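# Place the whole wire inside the bin below its rim

## Task

Get the entire wire into the bin so that every part of it sits lower than the bin's rim; a wire left dangling over the edge of the table may count as a failure.

## Robot and tools

Robot: two UR20 arms, left_arm and right_arm, each carrying a Robotiq 2F-85 two-finger gripper and a wrist camera. In the scene frame the left base sits at (+0.085, +0.755, 0) m and the right at (-0.089, -0.689, 0) m, both almost unrotated. A camera stand is behind the arms.

Frames: the scene frame has its origin at table-top height, halfway between the arms; +z is up, +x points out over the table, and left_arm is on the +y side (image left/right may differ). Table things are described in the scene frame. Each arm's reported hand pose, velocities, targets and offsets use that arm's own base frame, whose axes are nearly parallel to the scene's. Gripper frame: fingers point along +z and close along y. end_effector_position is the centre of the closed pads (pads 38 mm long); fingertips extend about 19 mm past it when closed, 6 mm when fully open. A mounting block juts up to 12 cm toward the gripper's +x and turns with it. Reported poses may be off by a few cm.

The 20-number row (used by execute_actions and move): plain numbers in [-1, 1], always all 20 even if one arm moves. Order: left_arm dx, dy, dz, rx, ry, rz, then left_gripper position, force_limit, speed, activate; then the same ten for right_arm/right_gripper. dx..rz are an offset, not a pose: measured from that arm's Hand target as it stood when the action or move began, along that arm's base axes; 1.0 = 0.6 m or 180 degrees; rx, ry, rz form one rotation vector turning about the Hand target position. Rows within one action or one move target list all count from that same start, not from the previous row; a new call starts from the updated Hand target, so resending an offset moves further. All six zero = ask nothing new of that arm. Gripper numbers are absolute commands every time: position +1 = fully open (85 mm), about -0.8 = pads touching, -1 = close until blocked. force_limit and speed (both start at +1) set grip strength and finger speed (about 20 mm/s at -1, 85 at 0, 150 at +1); force_limit -1 with slow closing gives roughly 30 N per pad on a rigid object, higher settings far more. To keep a gripper unchanged, resend its previous position, force_limit and speed. activate stays 0; send 1 once only if fault shows 7 or 13 and nothing touches the outside of the fingers.

Tools:
- execute_actions(actions, cameras): actions is a list of actions; each action is up to 15 rows, each row one 1/30 s step; a shorter action keeps its last row to step 15. Images come only for an empty list or when cameras names them.
- move(target, speed, blend, stop_force, zero, blocking, cameras): target is one row or a list of up to 15 rows, every one offset from the Hand targets at the move's start; grippers travel straight lines, all ending together, capped at 10 s. speed: path top speed in m/s, 0.002 to 4.2, default 0.25 (turning up to double that in rad/s), one value or one per target. blend: corner rounding in m per target, 0 = stop at each. stop_force: 6 to 120 N, ends an arm's path when its wrist senses that much push against its travel; unreliable if the gripper rotates, and omit it when moving away from something the gripper presses on. zero (only with stop_force): true re-zeroes first, false keeps the old zero. blocking=false returns after about 0.5 s while moving (not allowed with stop_force). Result adds a move: line, e.g. done, off_target, moving, held, fault, plus limits=paced (pose clipped) or limits=held (steps withheld).
- wait(seconds 0 to 3600), stop(), zoom_image(camera, region [x0, y0, x1, y1] pixels, at most 504 by 504), zero_wrist_force(arm), read_manual(section), finished_scene(scene = current scene number; call nothing after it).
Cameras: cam_high, cam_low, cam_left_wrist, cam_right_wrist, each 672x504.

Results: end_effector_position (m), end_effector_quat_wxyz, velocities (left out when joints are still), Hand target (the commanded pose after clipping; the gripper may rest short of it, so send the remaining distance), Tool commands, joint positions and torques. Gripper: object_status 0 moving, 1 blocked while opening, 2 blocked while closing (a real grip), 3 reached requested position or pads met; position_measured in counts (3 open, ~78 = 60 mm, 130 = 40 mm, 180 = 20 mm, 230 closed); fault 0 normal. Wrist force and Wrist torque are in the end effector's axes, plus a line showing the peak since last shown. MOTOR HOT appears at 70 °C.

Cautions: a stiff arm pressed even slightly beyond firm contact can fault. About 150 N external force or a joint's contact torque limit (elbow 376, wrists 93 N m) stops the arm for 10 s; so does a shoulder or elbow drifting over 7.5 degrees from plan. Orientation commands are clipped to 32 degrees from the current one per step. Keep paths away from an arm's own base, and keep the arms apart: a clearance check may hold commands, and an arm-on-arm press can end the scene. Don't let the wire fall off the table or hang over the edge, don't release it while it moves, don't slam into the table or bin, and don't squeeze hard on a part still resting on something. Motors overheating to 85 °C brake the arm for 30 to 60 s.

Each tool is called after ">>>" by a JSON object that holds its "fn" and its "kwargs", one argument or row to a line.

## Session

>>> {"fn": "execute_actions", "kwargs": {
  "actions": []
}}

Scene clock: 0.00 s.
left_arm: end_effector_position=(+1.1760, -0.8709, +0.2396) position_measured=3 object_status=3 fault=0 end_effector_quat_wxyz=(-0.102, -0.514, +0.776, -0.352) | right_arm: end_effector_position=(+0.8628, +0.4820, +0.2163) position_measured=3 object_status=3 fault=0 end_effector_quat_wxyz=(-0.113, -0.335, +0.882, -0.311)
Joint positions: left_arm=[-0.689 -0.815 1.526 -2.945 -1.953 -1.992] | right_arm=[4.003 -2.022 -1.786 -1.443 1.144 0.254]
Joint velocities: within noise
Joint torques (N m): no reading
Wrist force (N): no reading
Wrist torque (N m): no reading
Wrist force, peak (N): no reading
Hand target: left_arm +1.1760, -0.8709, +0.2396; -0.102, -0.514, +0.776, -0.352 | right_arm +0.8628, +0.4820, +0.2163; -0.113, -0.335, +0.882, -0.311
Tool commands: left_gripper/position=+1.0 left_gripper/force_limit=+1.0 left_gripper/speed=+1.0 left_gripper/activate=+0.0 right_gripper/position=+1.0 right_gripper/force_limit=+1.0 right_gripper/speed=+1.0 right_gripper/activate=+0.0

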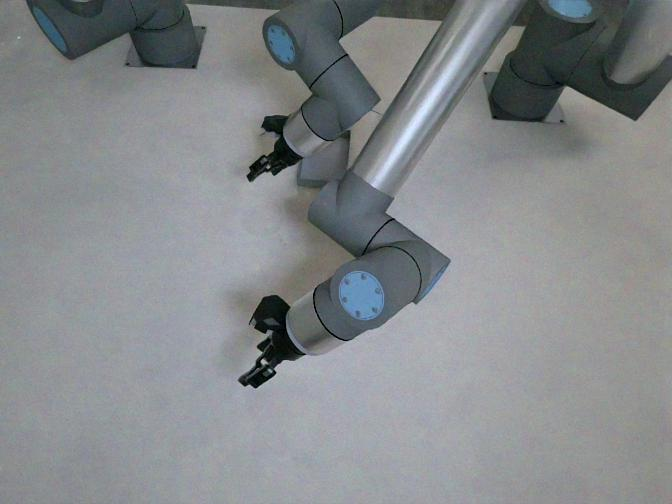

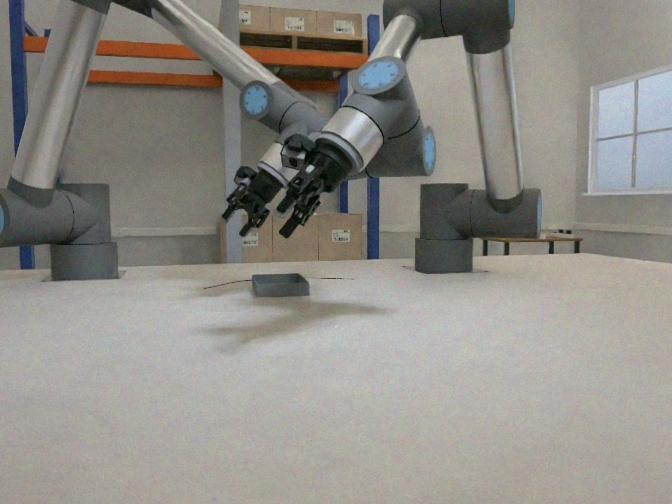

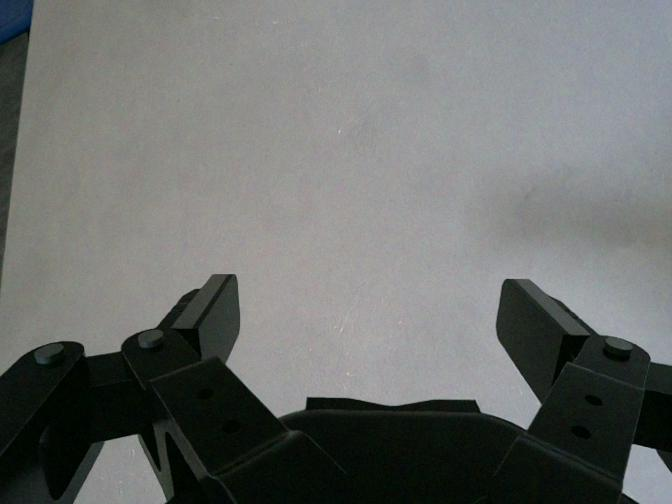

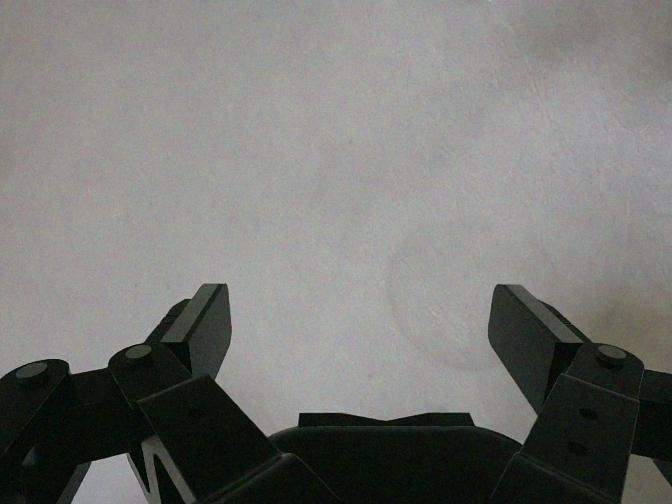

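>>> {"fn": "move", "kwargs": {
  "target": [0.1, 1.0, 0.4, 0,0,0, 1,1,1,0, 0.0,-0.9,0.3,0,0,0, 1,1,1,0],
  "speed": 0.5,
  "cameras": ["cam_high","cam_low"]
}}

Scene clock: 18.57 s.
left_arm: end_effector_position=(+1.2360, -0.2711, +0.4796) position_measured=3 object_status=3 fault=0 end_effector_quat_wxyz=(-0.102, -0.514, +0.776, -0.352) | right_arm: end_effector_position=(+0.8628, -0.0579, +0.3962) position_measured=3 object_status=3 fault=0 end_effector_quat_wxyz=(-0.113, -0.335, +0.882, -0.311)
Joint positions: left_arm=[-0.217 -1.126 1.636 -2.515 -2.204 -1.531] | right_arm=[3.549 -1.665 -2.04 -1.305 0.956 -0.224]
Joint torques (N m): left_arm=[27.07 -222.66 -105.47 -5.61 -6.61 6.56] | right_arm=[-32.9 152.06 79.48 14.07 -6.85 -4.36]
Wrist force (N): left_arm=[0.4 0.0 0.4] | right_arm=[0.3 0.0 -0.5]
Wrist torque (N m): left_arm=[-0.02 -0.12 -0.21] | right_arm=[-0.03 -0.02 0.04]
Wrist force, peak (N): left_arm=[-3.4 -0.6 -4.7] | right_arm=[3.1 -3.3 1.0]
Hand target: left_arm +1.2360, -0.2709, +0.4796; -0.102, -0.514, +0.776, -0.352 | right_arm +0.8628, -0.0580, +0.3963; -0.113, -0.335, +0.882, -0.311
Off the commanded pose: left_arm 0.000 m, 0 deg | right_arm 0.000 m, 0 deg.
move: done

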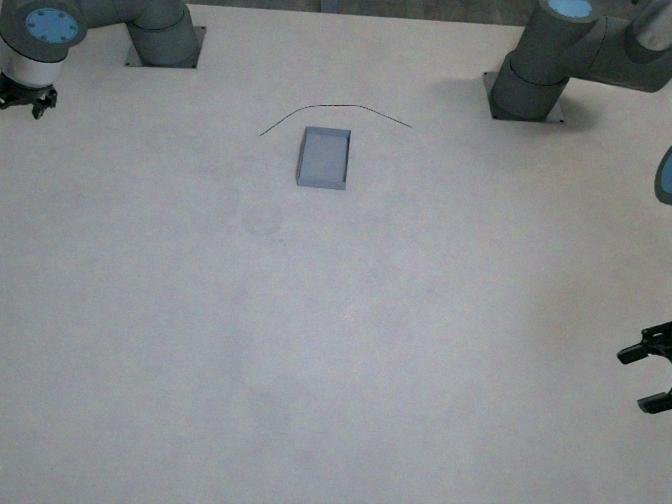

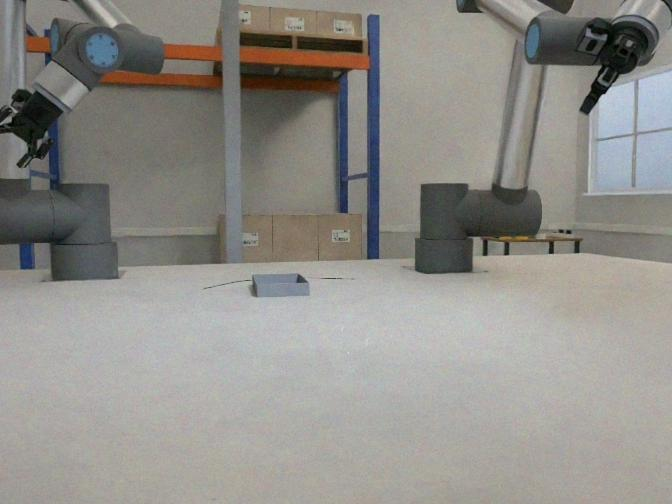

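>>> {"fn": "zoom_image", "kwargs": {
  "camera": "cam_high",
  "region": [240, 80, 440, 230]
}}

>>> {"fn": "zoom_image", "kwargs": {
  "camera": "cam_low",
  "region": [180, 240, 380, 340]
}}

Scaled by 2.520 from the camera's image (finer frame: 960x720).

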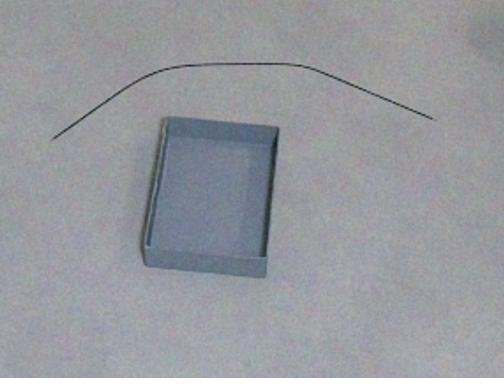

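Scaled by 2.520 from the camera's image (finer frame: 960x720).

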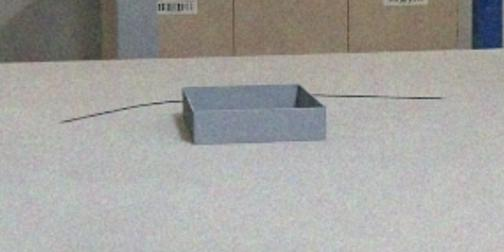

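>>> {"fn": "move", "kwargs": {
  "target": [
    [0,0,0,0,0,0,1,1,1,0, -0.38,0.55,0.05,0.2019,0.0882,0.2431,1,1,1,0]
  ],
  "speed": 0.5
}}

>>> {"fn": "move", "kwargs": {
  "target": [
    [0,0,0,0,0,0,1,1,1,0, -0.313,0.459,0.04,0,0,0,1,1,1,0]
  ],
  "speed": 0.5,
  "cameras": ["cam_high","cam_right_wrist"]
}}

Scene clock: 62.33 s.
left_arm: end_effector_position=(+1.2360, -0.2709, +0.4796) position_measured=3 object_status=3 fault=0 end_effector_quat_wxyz=(-0.102, -0.514, +0.776, -0.352) | right_arm: end_effector_position=(+0.6349, +0.2720, +0.4262) position_measured=3 object_status=3 fault=0 end_effector_quat_wxyz=(+0.000, +0.689, -0.724, +0.000)
Joint positions: left_arm=[-0.217 -1.126 1.636 -2.515 -2.204 -1.531] | right_arm=[3.842 -1.393 -2.206 -1.113 1.571 -0.821]
Joint torques (N m): left_arm=[25.1 -220.71 -104.06 -5.21 -6.86 7.14] | right_arm=[29 90.64 75.21 15.45 4.95 -4.82]
Wrist force (N): left_arm=[-0.2 -0.4 0.6] | right_arm=[0.8 0.3 -0.8]
Wrist torque (N m): left_arm=[-0.07 -0.01 -0.21] | right_arm=[0.02 -0.15 0.01]
Wrist force, peak (N): left_arm=[0.4 -1.0 0.5] | right_arm=[-0.4 -2.9 1.8]
Hand target: left_arm +1.2360, -0.2709, +0.4796; -0.102, -0.514, +0.776, -0.352 | right_arm +0.6348, +0.2720, +0.4263; +0.000, +0.689, -0.724, +0.000
Off the commanded pose: left_arm 0.000 m, 0 deg | right_arm 0.000 m, 0 deg.
move: done

Scene clock: 63.70 s.
left_arm: end_effector_position=(+1.2360, -0.2709, +0.4796) position_measured=3 object_status=3 fault=0 end_effector_quat_wxyz=(-0.102, -0.514, +0.776, -0.352) | right_arm: end_effector_position=(+0.4471, +0.5473, +0.4503) position_measured=3 object_status=3 fault=0 end_effector_quat_wxyz=(+0.000, +0.689, -0.724, +0.000)
Joint positions: left_arm=[-0.217 -1.126 1.636 -2.515 -2.204 -1.531] | right_arm=[4.316 -1.4 -2.164 -1.148 1.571 -0.347]
Joint torques (N m): left_arm=[26.64 -223.08 -105.75 -5.91 -6.31 6.36] | right_arm=[21.5 29.87 99.8 3.34 -4.01 3.3]
Wrist force (N): left_arm=[0.0 0.2 0.2] | right_arm=[0.6 0.0 -0.6]
Wrist torque (N m): left_arm=[0.02 -0.06 -0.21] | right_arm=[-0.08 -0.13 -0.48]
Wrist force, peak (N): left_arm=[0.3 -0.5 0.7] | right_arm=[4.4 -2.6 -0.9]
Hand target: left_arm +1.2360, -0.2709, +0.4796; -0.102, -0.514, +0.776, -0.352 | right_arm +0.4470, +0.5474, +0.4503; +0.000, +0.689, -0.724, +0.000
Off the commanded pose: left_arm 0.000 m, 0 deg | right_arm 0.000 m, 0 deg.
move: done

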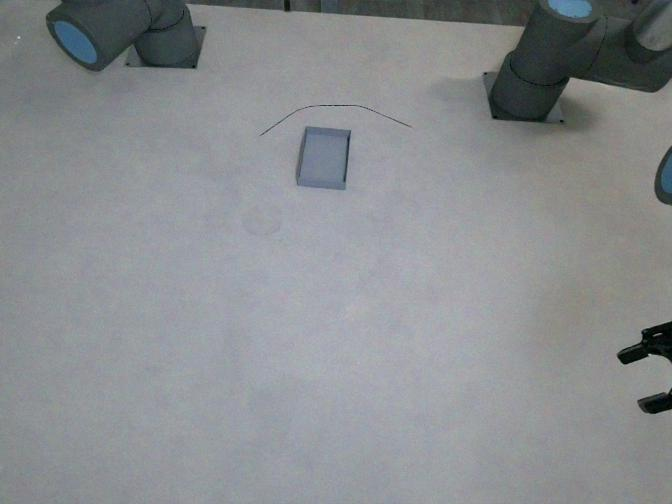

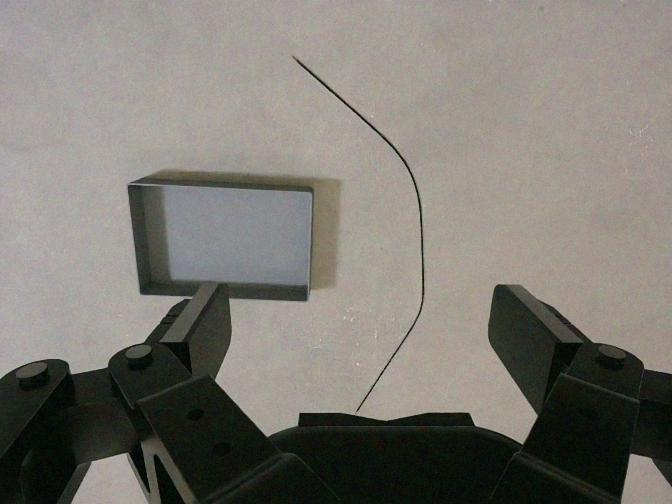

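>>> {"fn": "move", "kwargs": {
  "target": [
    [0,0,0,0,0,0,1,1,1,0, 0.0577,-0.1537,-0.534,0,0,0.269,-0.2,-0.8,-0.5,0]
  ],
  "speed": 0.4,
  "cameras": ["cam_right_wrist"]
}}

Scene clock: 96.83 s.
left_arm: end_effector_position=(+1.2360, -0.2709, +0.4796) position_measured=3 object_status=3 fault=0 end_effector_quat_wxyz=(-0.102, -0.514, +0.776, -0.352) | right_arm: end_effector_position=(+0.4816, +0.4552, +0.1299) position_measured=154 object_status=3 fault=0 end_effector_quat_wxyz=(+0.000, +0.926, -0.378, +0.000)
Joint positions: left_arm=[-0.217 -1.126 1.636 -2.515 -2.204 -1.531] | right_arm=[4.207 -1.686 -2.489 -0.537 1.571 -1.301]
Joint torques (N m): left_arm=[23.12 -216.99 -104.19 -5.59 -6.67 6.65] | right_arm=[-34.19 65.55 41.97 15.92 5.22 -3.77]
Wrist force (N): left_arm=[0.3 0.0 0.7] | right_arm=[1.2 0.2 -0.8]
Wrist torque (N m): left_arm=[0.00 -0.09 -0.22] | right_arm=[0.02 -0.24 0.02]
Wrist force, peak (N): left_arm=[0.1 -0.3 1.2] | right_arm=[-0.3 0.7 -4.3]
Hand target: left_arm +1.2360, -0.2709, +0.4796; -0.102, -0.514, +0.776, -0.352 | right_arm +0.4816, +0.4552, +0.1299; +0.000, +0.926, -0.378, +0.000
Off the commanded pose: left_arm 0.000 m, 0 deg | right_arm 0.000 m, 0 deg.
move: done

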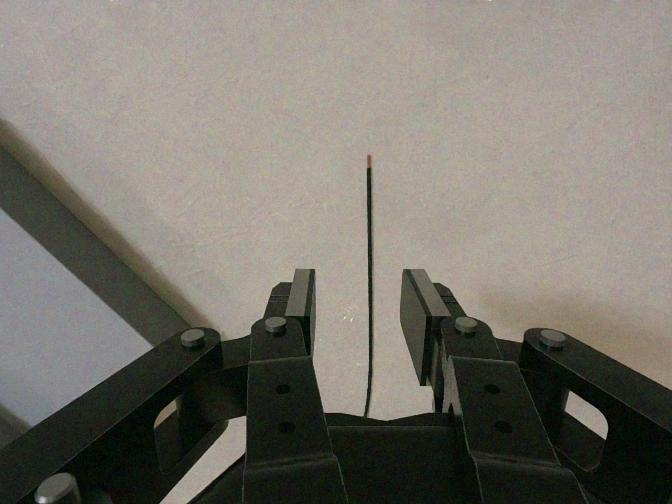

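>>> {"fn": "move", "kwargs": {
  "target": [0,0,0,0,0,0,1,1,1,0, -0.0128,-0.0132,-0.158,0,0,0,-0.2,-0.8,-0.5,0],
  "speed": 0.2
}}

>>> {"fn": "move", "kwargs": {
  "target": [0,0,0,0,0,0,1,1,1,0, 0,0,-0.04,0,0,0,-0.2,-0.8,-0.5,0],
  "speed": 0.01,
  "stop_force": 8,
  "cameras": ["cam_right_wrist"]
}}

Scene clock: 106.77 s.
left_arm: end_effector_position=(+1.2360, -0.2709, +0.4796) position_measured=3 object_status=3 fault=0 end_effector_quat_wxyz=(-0.102, -0.514, +0.776, -0.352) | right_arm: end_effector_position=(+0.4739, +0.4473, +0.0351) position_measured=154 object_status=3 fault=0 end_effector_quat_wxyz=(+0.000, +0.926, -0.378, +0.000)
Joint positions: left_arm=[-0.217 -1.126 1.636 -2.515 -2.204 -1.531] | right_arm=[4.211 -1.849 -2.551 -0.312 1.571 -1.296]
Joint torques (N m): left_arm=[23.21 -218.25 -106.82 -5.61 -6.52 6.65] | right_arm=[25.25 86.32 24.61 15.14 -2.27 2.97]
Wrist force (N): left_arm=[-0.1 -0.6 0.2] | right_arm=[0.9 0.4 -1.0]
Wrist torque (N m): left_arm=[-0.10 -0.02 -0.21] | right_arm=[0.04 -0.18 -0.50]
Wrist force, peak (N): left_arm=[0.2 -0.9 0.3] | right_arm=[1.0 -0.1 -4.3]
Hand target: left_arm +1.2360, -0.2709, +0.4796; -0.102, -0.514, +0.776, -0.352 | right_arm +0.4739, +0.4473, +0.0351; +0.000, +0.926, -0.378, +0.000
Off the commanded pose: left_arm 0.000 m, 0 deg | right_arm 0.000 m, 0 deg.
move: done

Scene clock: 109.70 s.
left_arm: end_effector_position=(+1.2360, -0.2709, +0.4796) position_measured=3 object_status=3 fault=0 end_effector_quat_wxyz=(-0.102, -0.514, +0.776, -0.352) | right_arm: end_effector_position=(+0.4739, +0.4473, +0.0183) position_measured=154 object_status=3 fault=0 end_effector_quat_wxyz=(+0.000, +0.926, -0.378, +0.000)
Joint positions: left_arm=[-0.217 -1.126 1.636 -2.515 -2.204 -1.531] | right_arm=[4.212 -1.883 -2.557 -0.272 1.571 -1.296]
Joint torques (N m): left_arm=[20.39 -218.4 -104.42 -5.8 -6.67 6.42] | right_arm=[19.33 139.26 33.01 2.19 -1.63 3]
Wrist force (N): left_arm=[0.1 -0.5 -0.1] | right_arm=[0.0 -2.7 -13.1]
Wrist torque (N m): left_arm=[-0.09 -0.07 -0.22] | right_arm=[0.11 -0.05 -0.50]
Wrist force, peak (N): left_arm=[0.9 -0.9 0.5] | right_arm=[6.5 21.7 -107.5]
Hand target: left_arm +1.2360, -0.2709, +0.4796; -0.102, -0.514, +0.776, -0.352 | right_arm +0.4739, +0.4473, +0.0183; +0.000, +0.926, -0.378, +0.000 (not the last commanded pose)
Off the commanded pose: left_arm 0.000 m, 0 deg | right_arm 0.007 m, 0 deg.
move: contact (right_arm)

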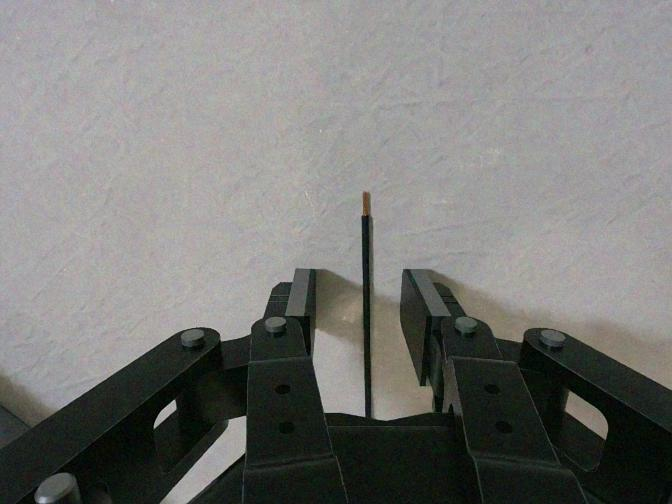

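>>> {"fn": "move", "kwargs": {
  "target": [0,0,0,0,0,0,1,1,1,0, 0,0,0.0022,0,0,0,-0.2,-0.8,-0.5,0],
  "speed": 0.05
}}

>>> {"fn": "move", "kwargs": {
  "target": [0,0,0,0,0,0,1,1,1,0, 0,0,0,0,0,0,-1,-0.8,-0.8,0],
  "speed": 0.05,
  "cameras": ["cam_right_wrist"]
}}

Scene clock: 117.47 s.
left_arm: end_effector_position=(+1.2360, -0.2709, +0.4796) position_measured=3 object_status=3 fault=0 end_effector_quat_wxyz=(-0.102, -0.514, +0.776, -0.352) | right_arm: end_effector_position=(+0.4739, +0.4473, +0.0196) position_measured=154 object_status=3 fault=0 end_effector_quat_wxyz=(+0.000, +0.926, -0.378, +0.000)
Joint positions: left_arm=[-0.217 -1.126 1.636 -2.515 -2.204 -1.531] | right_arm=[4.212 -1.88 -2.557 -0.275 1.571 -1.296]
Joint torques (N m): left_arm=[23.79 -217.18 -102.27 -5.49 -6.54 6.39] | right_arm=[1.47 149.04 43.12 3.61 4.12 2.78]
Wrist force (N): left_arm=[0.1 0.1 0.3] | right_arm=[0.7 -1.2 -1.5]
Wrist torque (N m): left_arm=[0.02 -0.06 -0.22] | right_arm=[-0.25 -0.15 -0.50]
Wrist force, peak (N): left_arm=[0.8 -0.8 0.2] | right_arm=[0.4 -3.1 -12.6]
Hand target: left_arm +1.2360, -0.2709, +0.4796; -0.102, -0.514, +0.776, -0.352 | right_arm +0.4739, +0.4473, +0.0196; +0.000, +0.926, -0.378, +0.000
Off the commanded pose: left_arm 0.000 m, 0 deg | right_arm 0.000 m, 0 deg.
move: done

Scene clock: 118.60 s.
left_arm: end_effector_position=(+1.2360, -0.2709, +0.4796) position_measured=3 object_status=3 fault=0 end_effector_quat_wxyz=(-0.102, -0.514, +0.776, -0.352) | right_arm: end_effector_position=(+0.4739, +0.4473, +0.0196) position_measured=227 object_status=2 fault=0 end_effector_quat_wxyz=(+0.000, +0.926, -0.378, +0.000)
Joint positions: left_arm=[-0.217 -1.126 1.636 -2.515 -2.204 -1.531] | right_arm=[4.212 -1.88 -2.557 -0.275 1.571 -1.296]
Joint torques (N m): left_arm=[24.4 -214.92 -104.75 -5.87 -6.44 6.4] | right_arm=[-3.03 149.73 43.81 3.5 4.16 2.4]
Wrist force (N): left_arm=[0.2 -0.1 0.8] | right_arm=[0.7 -0.6 -1.4]
Wrist torque (N m): left_arm=[-0.02 -0.08 -0.22] | right_arm=[-0.14 -0.15 -0.49]
Wrist force, peak (N): left_arm=[-0.3 -0.7 1.0] | right_arm=[0.8 -1.1 -1.6]
Hand target: left_arm +1.2360, -0.2709, +0.4796; -0.102, -0.514, +0.776, -0.352 | right_arm +0.4739, +0.4473, +0.0196; +0.000, +0.926, -0.378, +0.000
Off the commanded pose: left_arm 0.000 m, 0 deg | right_arm 0.000 m, 0 deg.
move: done

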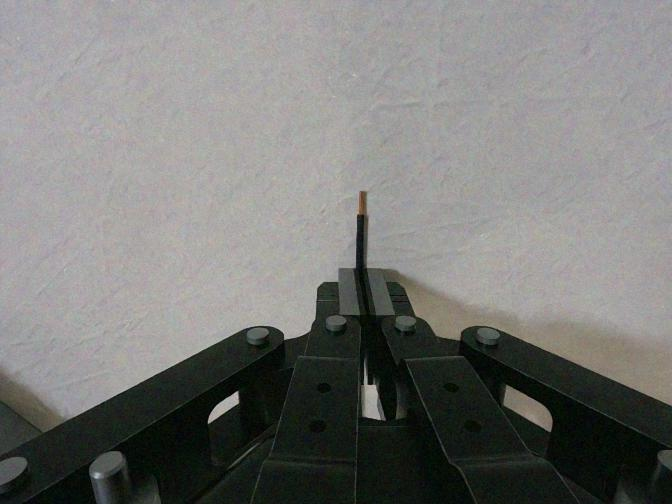

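>>> {"fn": "move", "kwargs": {
  "target": [0,0,0,0,0,0,1,1,1,0, 0,0,0.3,0,0,0,-1,-0.8,-0.8,0],
  "speed": 0.15,
  "cameras": ["cam_high","cam_low","cam_right_wrist"]
}}

>>> {"fn": "zoom_image", "kwargs": {
  "camera": "cam_low",
  "region": [150, 180, 400, 340]
}}

>>> {"fn": "zoom_image", "kwargs": {
  "camera": "cam_high",
  "region": [240, 80, 440, 230]
}}

Scene clock: 124.17 s.
left_arm: end_effector_position=(+1.2360, -0.2709, +0.4796) position_measured=3 object_status=3 fault=0 end_effector_quat_wxyz=(-0.102, -0.514, +0.776, -0.352) | right_arm: end_effector_position=(+0.4740, +0.4472, +0.1995) position_measured=227 object_status=2 fault=0 end_effector_quat_wxyz=(+0.000, +0.926, -0.378, +0.000)
Joint positions: left_arm=[-0.217 -1.126 1.636 -2.515 -2.204 -1.531] | right_arm=[4.211 -1.567 -2.455 -0.69 1.571 -1.296]
Joint torques (N m): left_arm=[23.45 -222.35 -104.4 -5.64 -6.5 6.15] | right_arm=[24.85 105.79 76.23 4.55 2.3 3.22]
Wrist force (N): left_arm=[0.0 -0.2 0.7] | right_arm=[1.3 -0.9 -1.4]
Wrist torque (N m): left_arm=[-0.03 -0.05 -0.22] | right_arm=[-0.18 -0.25 -0.50]
Wrist force, peak (N): left_arm=[0.6 -0.8 0.5] | right_arm=[1.6 -0.7 -3.8]
Hand target: left_arm +1.2360, -0.2709, +0.4796; -0.102, -0.514, +0.776, -0.352 | right_arm +0.4739, +0.4473, +0.1996; +0.000, +0.926, -0.378, +0.000
Off the commanded pose: left_arm 0.000 m, 0 deg | right_arm 0.000 m, 0 deg.
move: done

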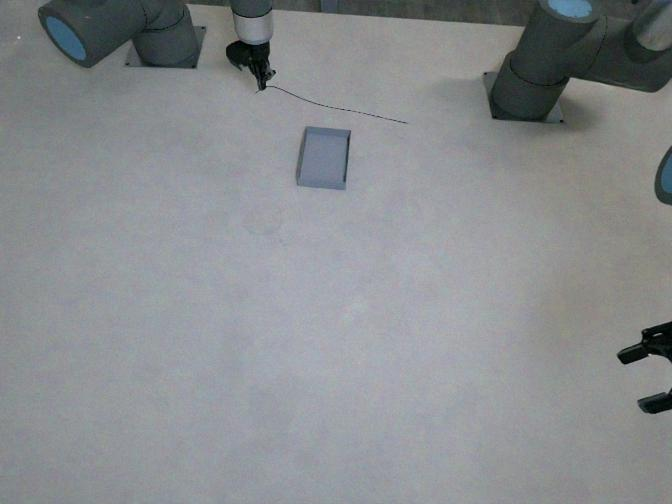

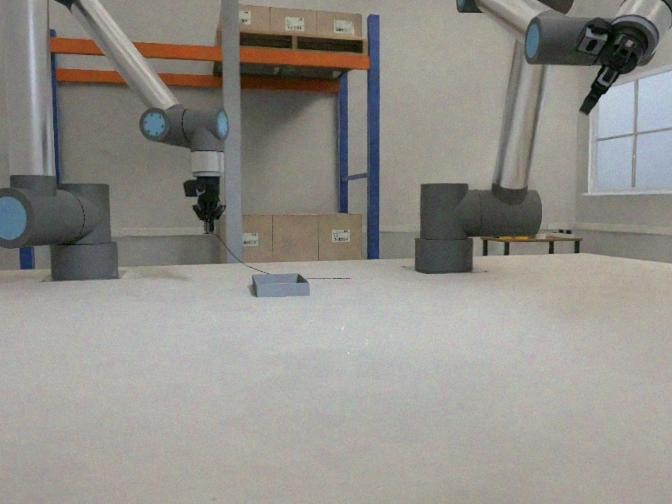

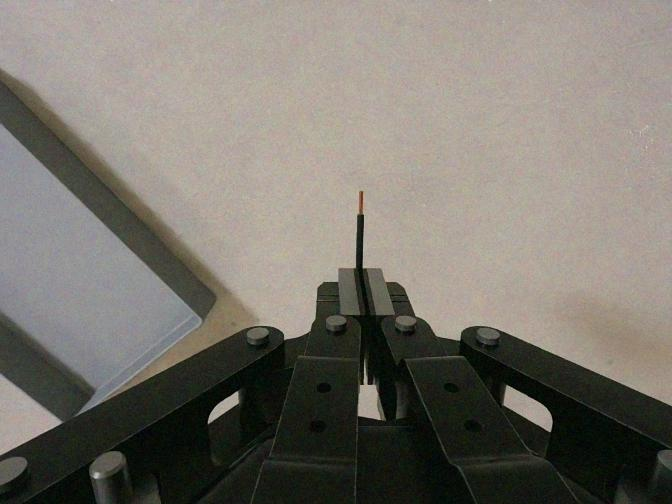

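Scaled by 2.016 from the camera's image (finer frame: 960x720).

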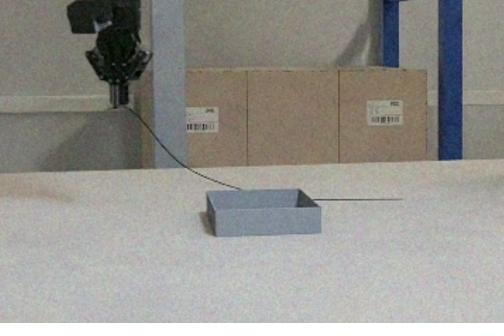

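Scaled by 2.520 from the camera's image (finer frame: 960x720).

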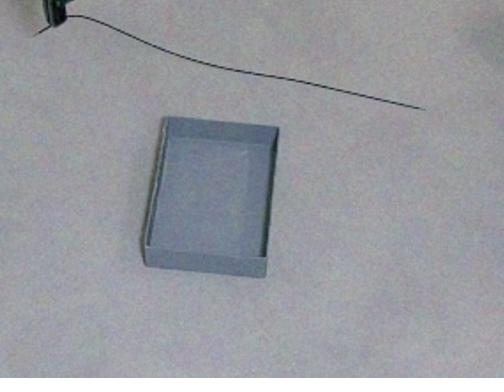

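>>> {"fn": "move", "kwargs": {
  "target": [
    [0,0,0,0,0,0,1,1,1,0, 0,0,0.867,0,0,0.2306,-1,-0.8,-0.8,0],
    [0,0,0,0,0,0,1,1,1,0, 0.185,0.422,0.867,0,0,0.2306,-1,-0.8,-0.8,0]
  ],
  "speed": 0.25,
  "blend": [0.05,0],
  "cameras": ["cam_high","cam_low","cam_right_wrist"]
}}

>>> {"fn": "zoom_image", "kwargs": {
  "camera": "cam_low",
  "region": [150, 40, 450, 340]
}}

Scene clock: 161.43 s.
left_arm: end_effector_position=(+1.2360, -0.2709, +0.4796) position_measured=3 object_status=3 fault=0 end_effector_quat_wxyz=(-0.102, -0.514, +0.776, -0.352) | right_arm: end_effector_position=(+0.5849, +0.7004, +0.7199) position_measured=227 object_status=2 fault=0 end_effector_quat_wxyz=(+0.000, +1.000, -0.025, +0.000)
Joint positions: left_arm=[-0.217 -1.126 1.636 -2.515 -2.204 -1.531] | right_arm=[4.239 -1.575 -1.624 -1.513 1.571 -1.994]
Joint torques (N m): left_arm=[23.89 -217.21 -103.44 -5.5 -6.96 6.39] | right_arm=[25.02 81.5 106.23 3.06 4.63 3.02]
Wrist force (N): left_arm=[0.2 0.0 0.4] | right_arm=[1.0 -0.6 -0.5]
Wrist torque (N m): left_arm=[0.00 -0.10 -0.22] | right_arm=[-0.17 -0.16 -0.52]
Wrist force, peak (N): left_arm=[-0.1 -0.9 0.7] | right_arm=[2.6 -4.1 -0.1]
Hand target: left_arm +1.2360, -0.2709, +0.4796; -0.102, -0.514, +0.776, -0.352 | right_arm +0.5849, +0.7005, +0.7198; +0.000, +1.000, -0.025, +0.000
Off the commanded pose: left_arm 0.000 m, 0 deg | right_arm 0.000 m, 0 deg.
move: done

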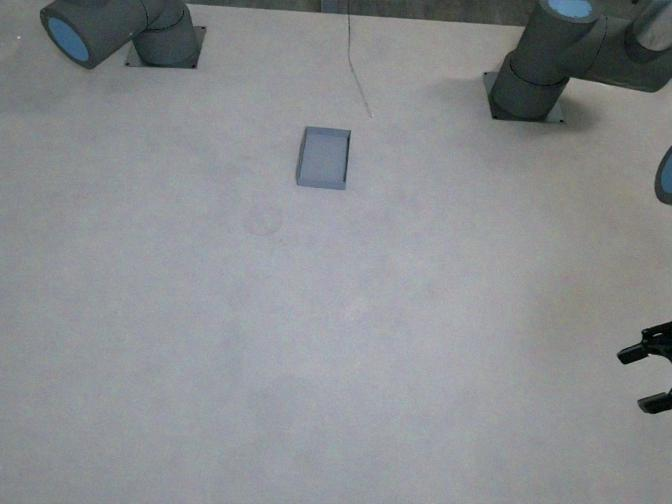

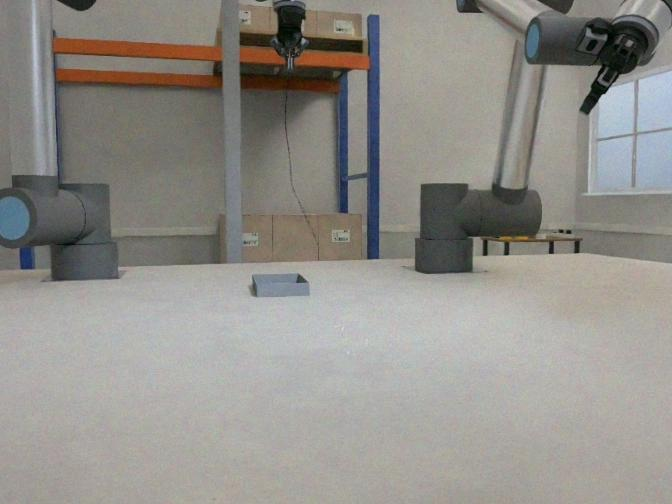

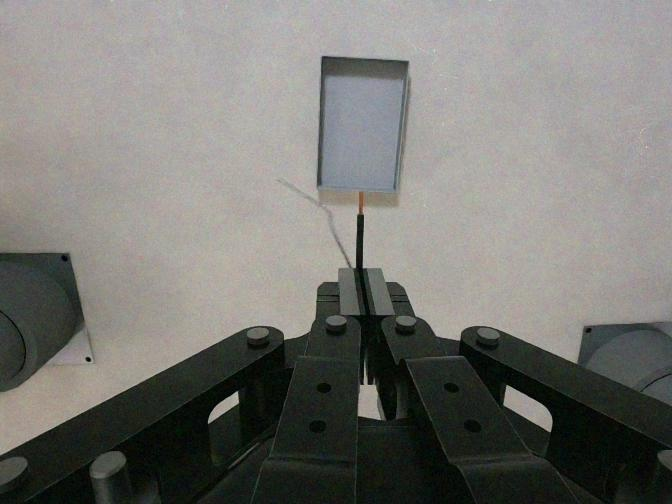

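Scaled by 1.680 from the camera's image (finer frame: 960x720).

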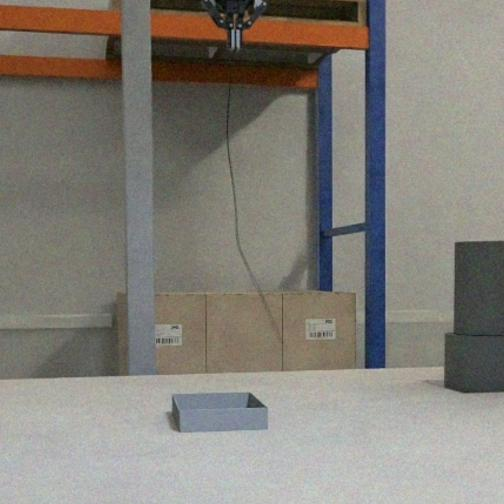

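>>> {"fn": "move", "kwargs": {
  "target": [-0.96,-0.18,-0.2,-0.1324,0.2086,-0.1342,1,1,1,0, 0,0.0167,-0.05,0,0,-0.4556,-1,-0.8,-0.8,0],
  "speed": 0.25,
  "cameras": ["cam_high","cam_low","cam_left_wrist"]
}}

Scene clock: 198.37 s.
left_arm: end_effector_position=(+0.6600, -0.3789, +0.3596) position_measured=3 object_status=3 fault=0 end_effector_quat_wxyz=(-0.513, -0.397, +0.703, -0.291) | right_arm: end_effector_position=(+0.5849, +0.7105, +0.6898) position_measured=227 object_status=2 fault=0 end_effector_quat_wxyz=(+0.000, +0.738, -0.675, +0.000)
Joint positions: left_arm=[-0.369 -1.361 2.2 -1.919 -2.79 -1.052] | right_arm=[4.244 -1.586 -1.654 -1.472 1.571 -0.557]
Joint torques (N m): left_arm=[-17.16 -143.3 -57.86 -2.45 -8.74 7.41] | right_arm=[26.15 85.42 84.86 15.41 -4.25 2.52]
Wrist force (N): left_arm=[1.2 0.8 1.3] | right_arm=[1.2 -1.0 -0.3]
Wrist torque (N m): left_arm=[0.36 -0.47 -0.37] | right_arm=[-0.24 -0.23 -0.51]
Wrist force, peak (N): left_arm=[0.9 2.9 3.9] | right_arm=[1.7 -1.0 -0.9]
Hand target: left_arm +0.6600, -0.3789, +0.3596; -0.513, -0.397, +0.703, -0.291 | right_arm +0.5849, +0.7105, +0.6898; +0.000, +0.738, -0.675, +0.000
Off the commanded pose: left_arm 0.000 m, 0 deg | right_arm 0.000 m, 0 deg.
move: done

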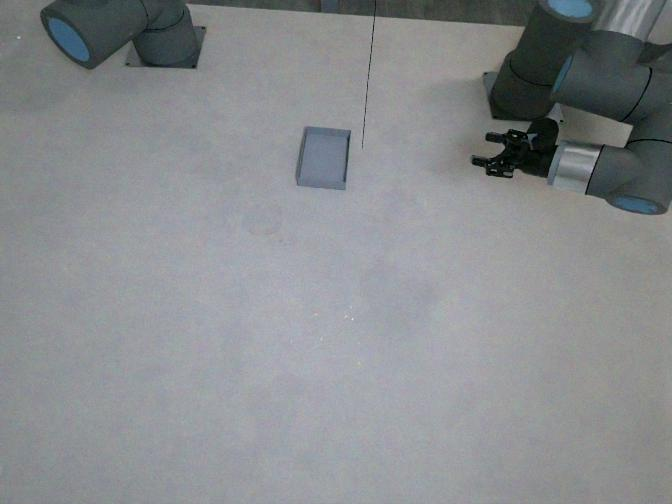

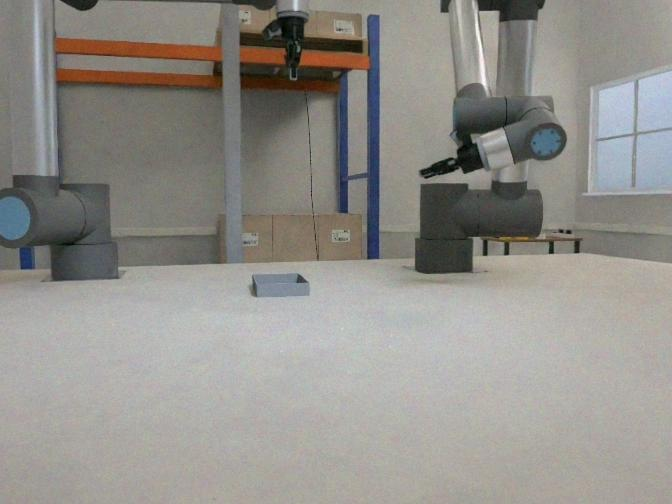

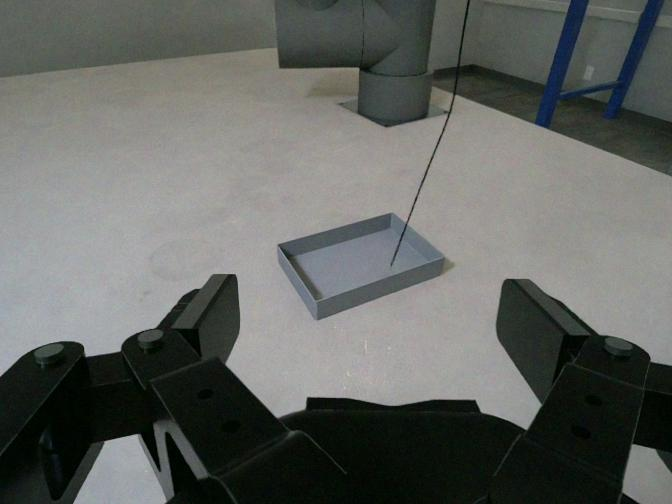

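>>> {"fn": "move", "kwargs": {
  "target": [0,0,0,0,0,0,1,1,1,0, 0.033,0,-0.05,0,0,-0.25,-1,-0.8,-0.8,0],
  "speed": 0.15,
  "cameras": ["cam_high","cam_left_wrist"]
}}

Scene clock: 209.83 s.
left_arm: end_effector_position=(+0.6600, -0.3789, +0.3597) position_measured=3 object_status=3 fault=0 end_effector_quat_wxyz=(-0.513, -0.397, +0.703, -0.291) | right_arm: end_effector_position=(+0.6047, +0.7105, +0.6598) position_measured=227 object_status=2 fault=0 end_effector_quat_wxyz=(+0.000, -0.423, +0.906, +0.000)
Joint positions: left_arm=[-0.369 -1.361 2.2 -1.918 -2.79 -1.051] | right_arm=[4.224 -1.606 -1.675 -1.431 1.571 0.209]
Joint torques (N m): left_arm=[-7.59 -133.14 -78.66 -2.57 -7.06 6.78] | right_arm=[-34.86 89.73 84.12 15.65 -3.96 2]
Wrist force (N): left_arm=[1.5 1.1 1.5] | right_arm=[1.2 -1.0 -0.8]
Wrist torque (N m): left_arm=[0.42 -0.52 -0.36] | right_arm=[-0.19 -0.25 -0.51]
Wrist force, peak (N): left_arm=[2.2 1.3 2.2] | right_arm=[1.3 -0.9 -1.1]
Hand target: left_arm +0.6600, -0.3789, +0.3596; -0.513, -0.397, +0.703, -0.291 | right_arm +0.6047, +0.7105, +0.6598; +0.000, -0.423, +0.906, +0.000
Off the commanded pose: left_arm 0.000 m, 0 deg | right_arm 0.000 m, 0 deg.
move: done

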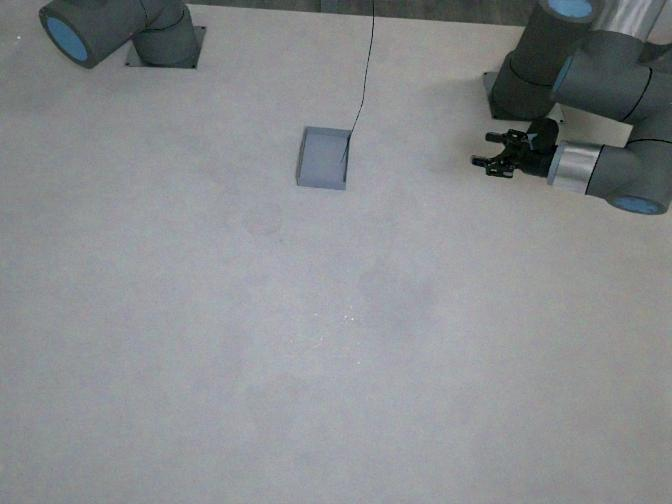

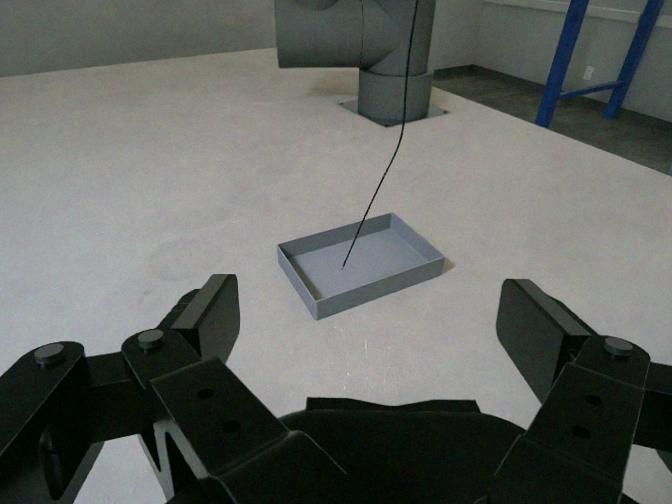

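>>> {"fn": "move", "kwargs": {
  "target": [
    [0,0,0,0,0,0,1,1,1,0, 0,0,-0.0833,0,0,0,-1,-0.8,-0.8,0],
    [0,0,0,0,0,0,1,1,1,0, -0.0667,0.0033,-0.1667,0,0,0.05,-1,-0.8,-0.8,0],
    [0,0,0,0,0,0,1,1,1,0, -0.1167,0.0058,-0.3167,0,0,0.139,-1,-0.8,-0.8,0]
  ],
  "speed": 0.06,
  "blend": [0.02,0.02,0],
  "cameras": ["cam_high","cam_left_wrist"]
}}

Scene clock: 228.37 s.
left_arm: end_effector_position=(+0.6600, -0.3789, +0.3596) position_measured=3 object_status=3 fault=0 end_effector_quat_wxyz=(-0.513, -0.397, +0.703, -0.291) | right_arm: end_effector_position=(+0.5347, +0.7140, +0.4699) position_measured=227 object_status=2 fault=0 end_effector_quat_wxyz=(+0.000, -0.609, +0.793, +0.000)
Joint positions: left_arm=[-0.369 -1.361 2.2 -1.918 -2.79 -1.051] | right_arm=[4.297 -1.619 -1.933 -1.16 1.571 -0.155]
Joint torques (N m): left_arm=[0.79 -116.43 -79.69 -2.83 -2.65 6.29] | right_arm=[25.67 85.98 78.47 15.95 4.75 -4.44]
Wrist force (N): left_arm=[1.9 0.8 1.5] | right_arm=[1.1 -0.6 -0.6]
Wrist torque (N m): left_arm=[0.37 -0.60 -0.36] | right_arm=[-0.14 -0.20 -0.03]
Wrist force, peak (N): left_arm=[2.2 1.2 2.2] | right_arm=[0.9 -0.9 -2.1]
Hand target: left_arm +0.6600, -0.3789, +0.3596; -0.513, -0.397, +0.703, -0.291 | right_arm +0.5347, +0.7140, +0.4698; +0.000, -0.609, +0.793, +0.000
Off the commanded pose: left_arm 0.000 m, 0 deg | right_arm 0.000 m, 0 deg.
move: done

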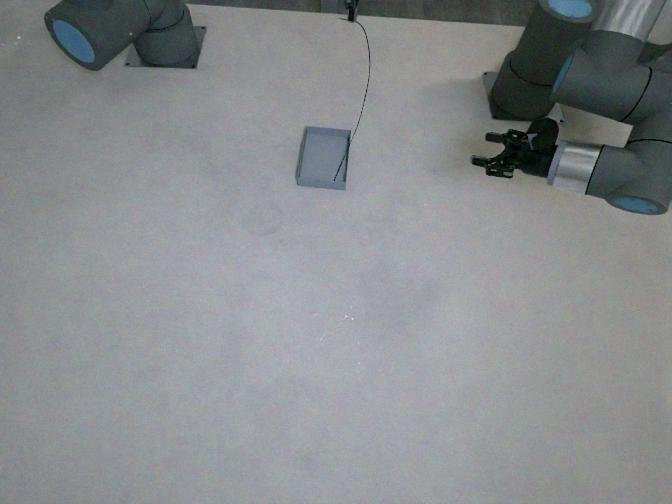

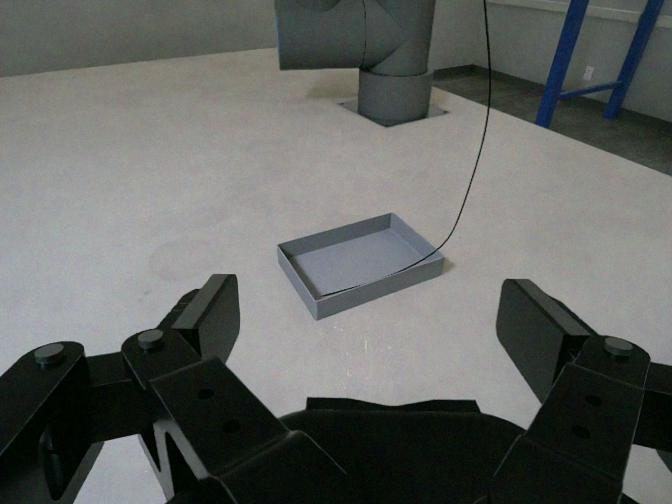

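>>> {"fn": "move", "kwargs": {
  "target": [
    [0,0,0,0,0,0,1,1,1,0, -0.0042,-0.0832,-0.1167,0,0,0.139,-1,-0.8,-0.8,0],
    [0,0,0,0,0,0,1,1,1,0, 0.0258,-0.1515,-0.2333,0,0,0.278,-1,-0.8,-0.8,0],
    [0,0,0,0,0,0,1,1,1,0, 0.0915,-0.1715,-0.35,0,0,0.417,-1,-0.8,-0.8,0]
  ],
  "speed": 0.08,
  "blend": [0.02,0.02,0],
  "cameras": ["cam_high","cam_left_wrist"]
}}

Scene clock: 248.57 s.
left_arm: end_effector_position=(+0.6600, -0.3789, +0.3596) position_measured=3 object_status=3 fault=0 end_effector_quat_wxyz=(-0.513, -0.397, +0.703, -0.291) | right_arm: end_effector_position=(+0.5896, +0.6111, +0.2598) position_measured=227 object_status=2 fault=0 end_effector_quat_wxyz=(+0.000, +0.966, -0.258, +0.000)
Joint positions: left_arm=[-0.369 -1.361 2.2 -1.918 -2.79 -1.051] | right_arm=[4.184 -1.72 -2.163 -0.829 1.571 -1.578]
Joint torques (N m): left_arm=[3.87 -122.76 -77.01 -2.72 -2.79 6.3] | right_arm=[-34.63 93.28 61.99 15.42 4.66 -4.14]
Wrist force (N): left_arm=[2.2 0.7 1.7] | right_arm=[1.1 -1.1 -1.0]
Wrist torque (N m): left_arm=[0.36 -0.64 -0.36] | right_arm=[-0.25 -0.18 0.02]
Wrist force, peak (N): left_arm=[2.0 0.9 2.2] | right_arm=[1.4 -1.4 -1.6]
Hand target: left_arm +0.6600, -0.3789, +0.3596; -0.513, -0.397, +0.703, -0.291 | right_arm +0.5896, +0.6111, +0.2598; +0.000, +0.966, -0.257, +0.000
Off the commanded pose: left_arm 0.000 m, 0 deg | right_arm 0.000 m, 0 deg.
move: done

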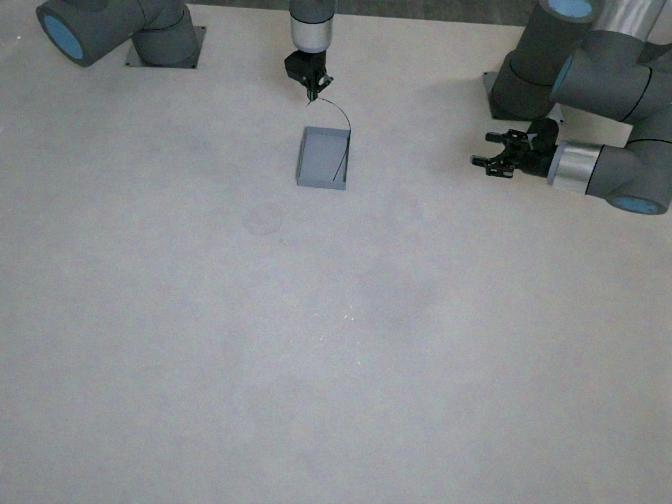

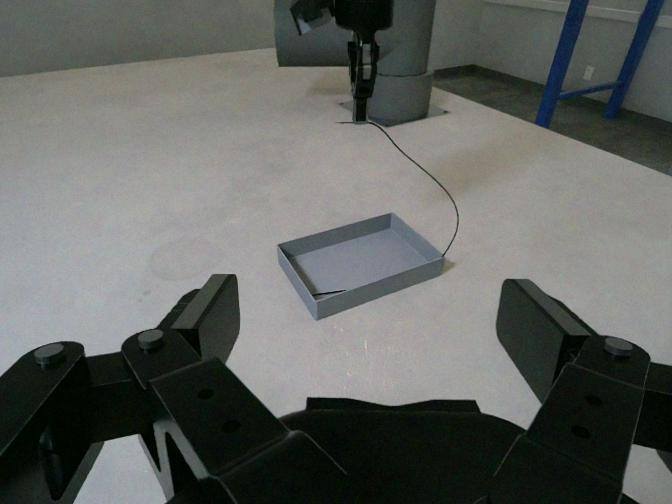

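>>> {"fn": "move", "kwargs": {
  "target": [
    [0,0,0,0,0,0,1,1,1,0, 0.117,0.0025,-0.1667,0,0,0.111,-1,-0.8,-0.8,0]
  ],
  "speed": 0.08,
  "cameras": ["cam_high","cam_left_wrist"]
}}

Scene clock: 260.73 s.
left_arm: end_effector_position=(+0.6600, -0.3789, +0.3596) position_measured=3 object_status=3 fault=0 end_effector_quat_wxyz=(-0.513, -0.397, +0.703, -0.291) | right_arm: end_effector_position=(+0.6598, +0.6126, +0.1598) position_measured=227 object_status=2 fault=0 end_effector_quat_wxyz=(+0.000, +0.996, -0.086, +0.000)
Joint positions: left_arm=[-0.369 -1.361 2.2 -1.918 -2.79 -1.051] | right_arm=[4.115 -1.872 -2.153 -0.688 1.571 -1.996]
Joint torques (N m): left_arm=[6.92 -119.33 -78.61 -3.21 -2.74 6.56] | right_arm=[-35.96 121.96 75.75 15.66 4.77 -4.57]
Wrist force (N): left_arm=[2.2 0.8 1.6] | right_arm=[1.2 -1.0 -1.2]
Wrist torque (N m): left_arm=[0.37 -0.66 -0.37] | right_arm=[-0.22 -0.23 0.05]
Wrist force, peak (N): left_arm=[2.0 1.4 2.1] | right_arm=[1.0 -0.5 -2.0]
Hand target: left_arm +0.6600, -0.3789, +0.3596; -0.513, -0.397, +0.703, -0.291 | right_arm +0.6598, +0.6126, +0.1598; +0.000, +0.996, -0.086, +0.000
Off the commanded pose: left_arm 0.000 m, 0 deg | right_arm 0.000 m, 0 deg.
move: done

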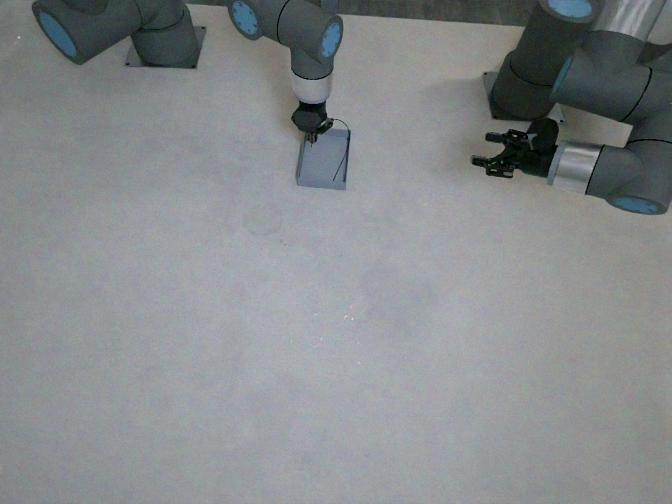

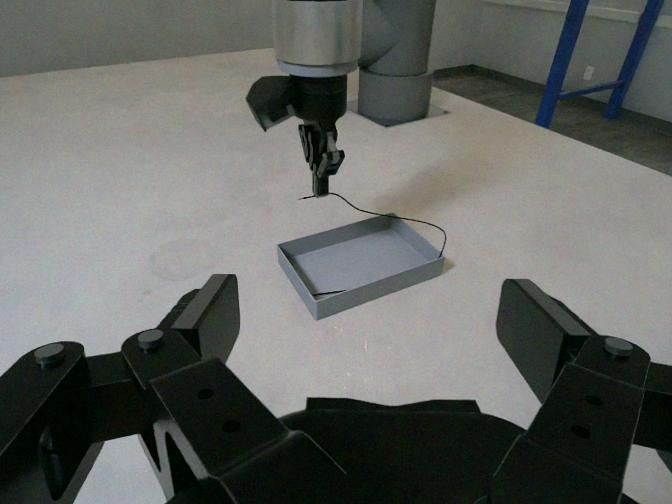

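>>> {"fn": "move", "kwargs": {
  "target": [
    [0,0,0,0,0,0,1,1,1,0, 0.035,0.01,-0.167,0,0,0.14,-1,-0.8,-0.8,0]
  ],
  "speed": 0.08,
  "cameras": ["cam_high","cam_left_wrist"]
}}

Scene clock: 267.53 s.
left_arm: end_effector_position=(+0.6600, -0.3789, +0.3596) position_measured=3 object_status=3 fault=0 end_effector_quat_wxyz=(-0.513, -0.397, +0.703, -0.291) | right_arm: end_effector_position=(+0.6808, +0.6186, +0.0596) position_measured=227 object_status=2 fault=0 end_effector_quat_wxyz=(+0.000, +0.991, +0.133, +0.000)
Joint positions: left_arm=[-0.369 -1.361 2.2 -1.918 -2.79 -1.051] | right_arm=[4.099 -2.002 -2.165 -0.545 1.571 -2.451]
Joint torques (N m): left_arm=[4.62 -118.59 -79.75 -3.19 -2.43 6.75] | right_arm=[-33.41 140.39 40.97 16.02 2.9 -5.16]
Wrist force (N): left_arm=[2.3 1.2 1.5] | right_arm=[0.8 -0.6 -1.1]
Wrist torque (N m): left_arm=[0.44 -0.66 -0.37] | right_arm=[-0.11 -0.18 0.07]
Wrist force, peak (N): left_arm=[2.2 1.4 2.1] | right_arm=[1.4 -1.0 -1.5]
Hand target: left_arm +0.6600, -0.3789, +0.3596; -0.513, -0.397, +0.703, -0.291 | right_arm +0.6808, +0.6186, +0.0596; +0.000, +0.991, +0.133, +0.000
Off the commanded pose: left_arm 0.000 m, 0 deg | right_arm 0.000 m, 0 deg.
move: done

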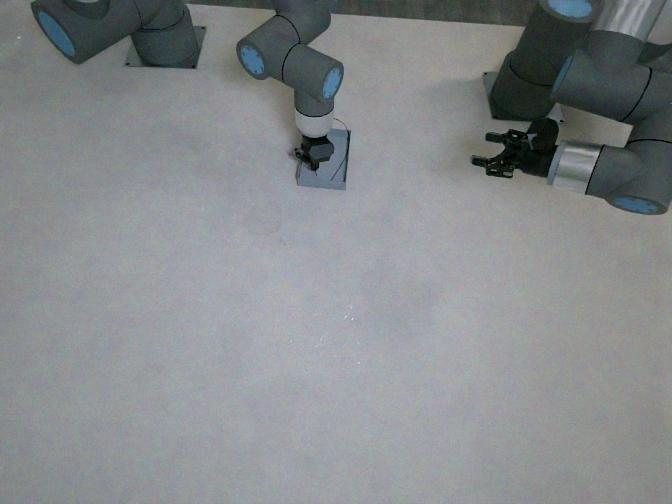

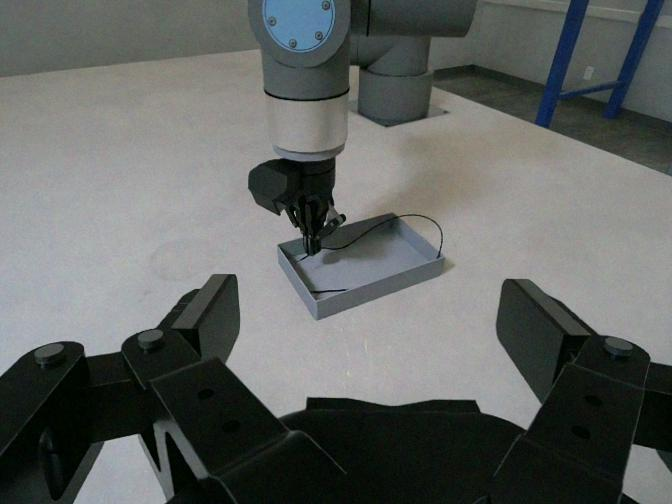

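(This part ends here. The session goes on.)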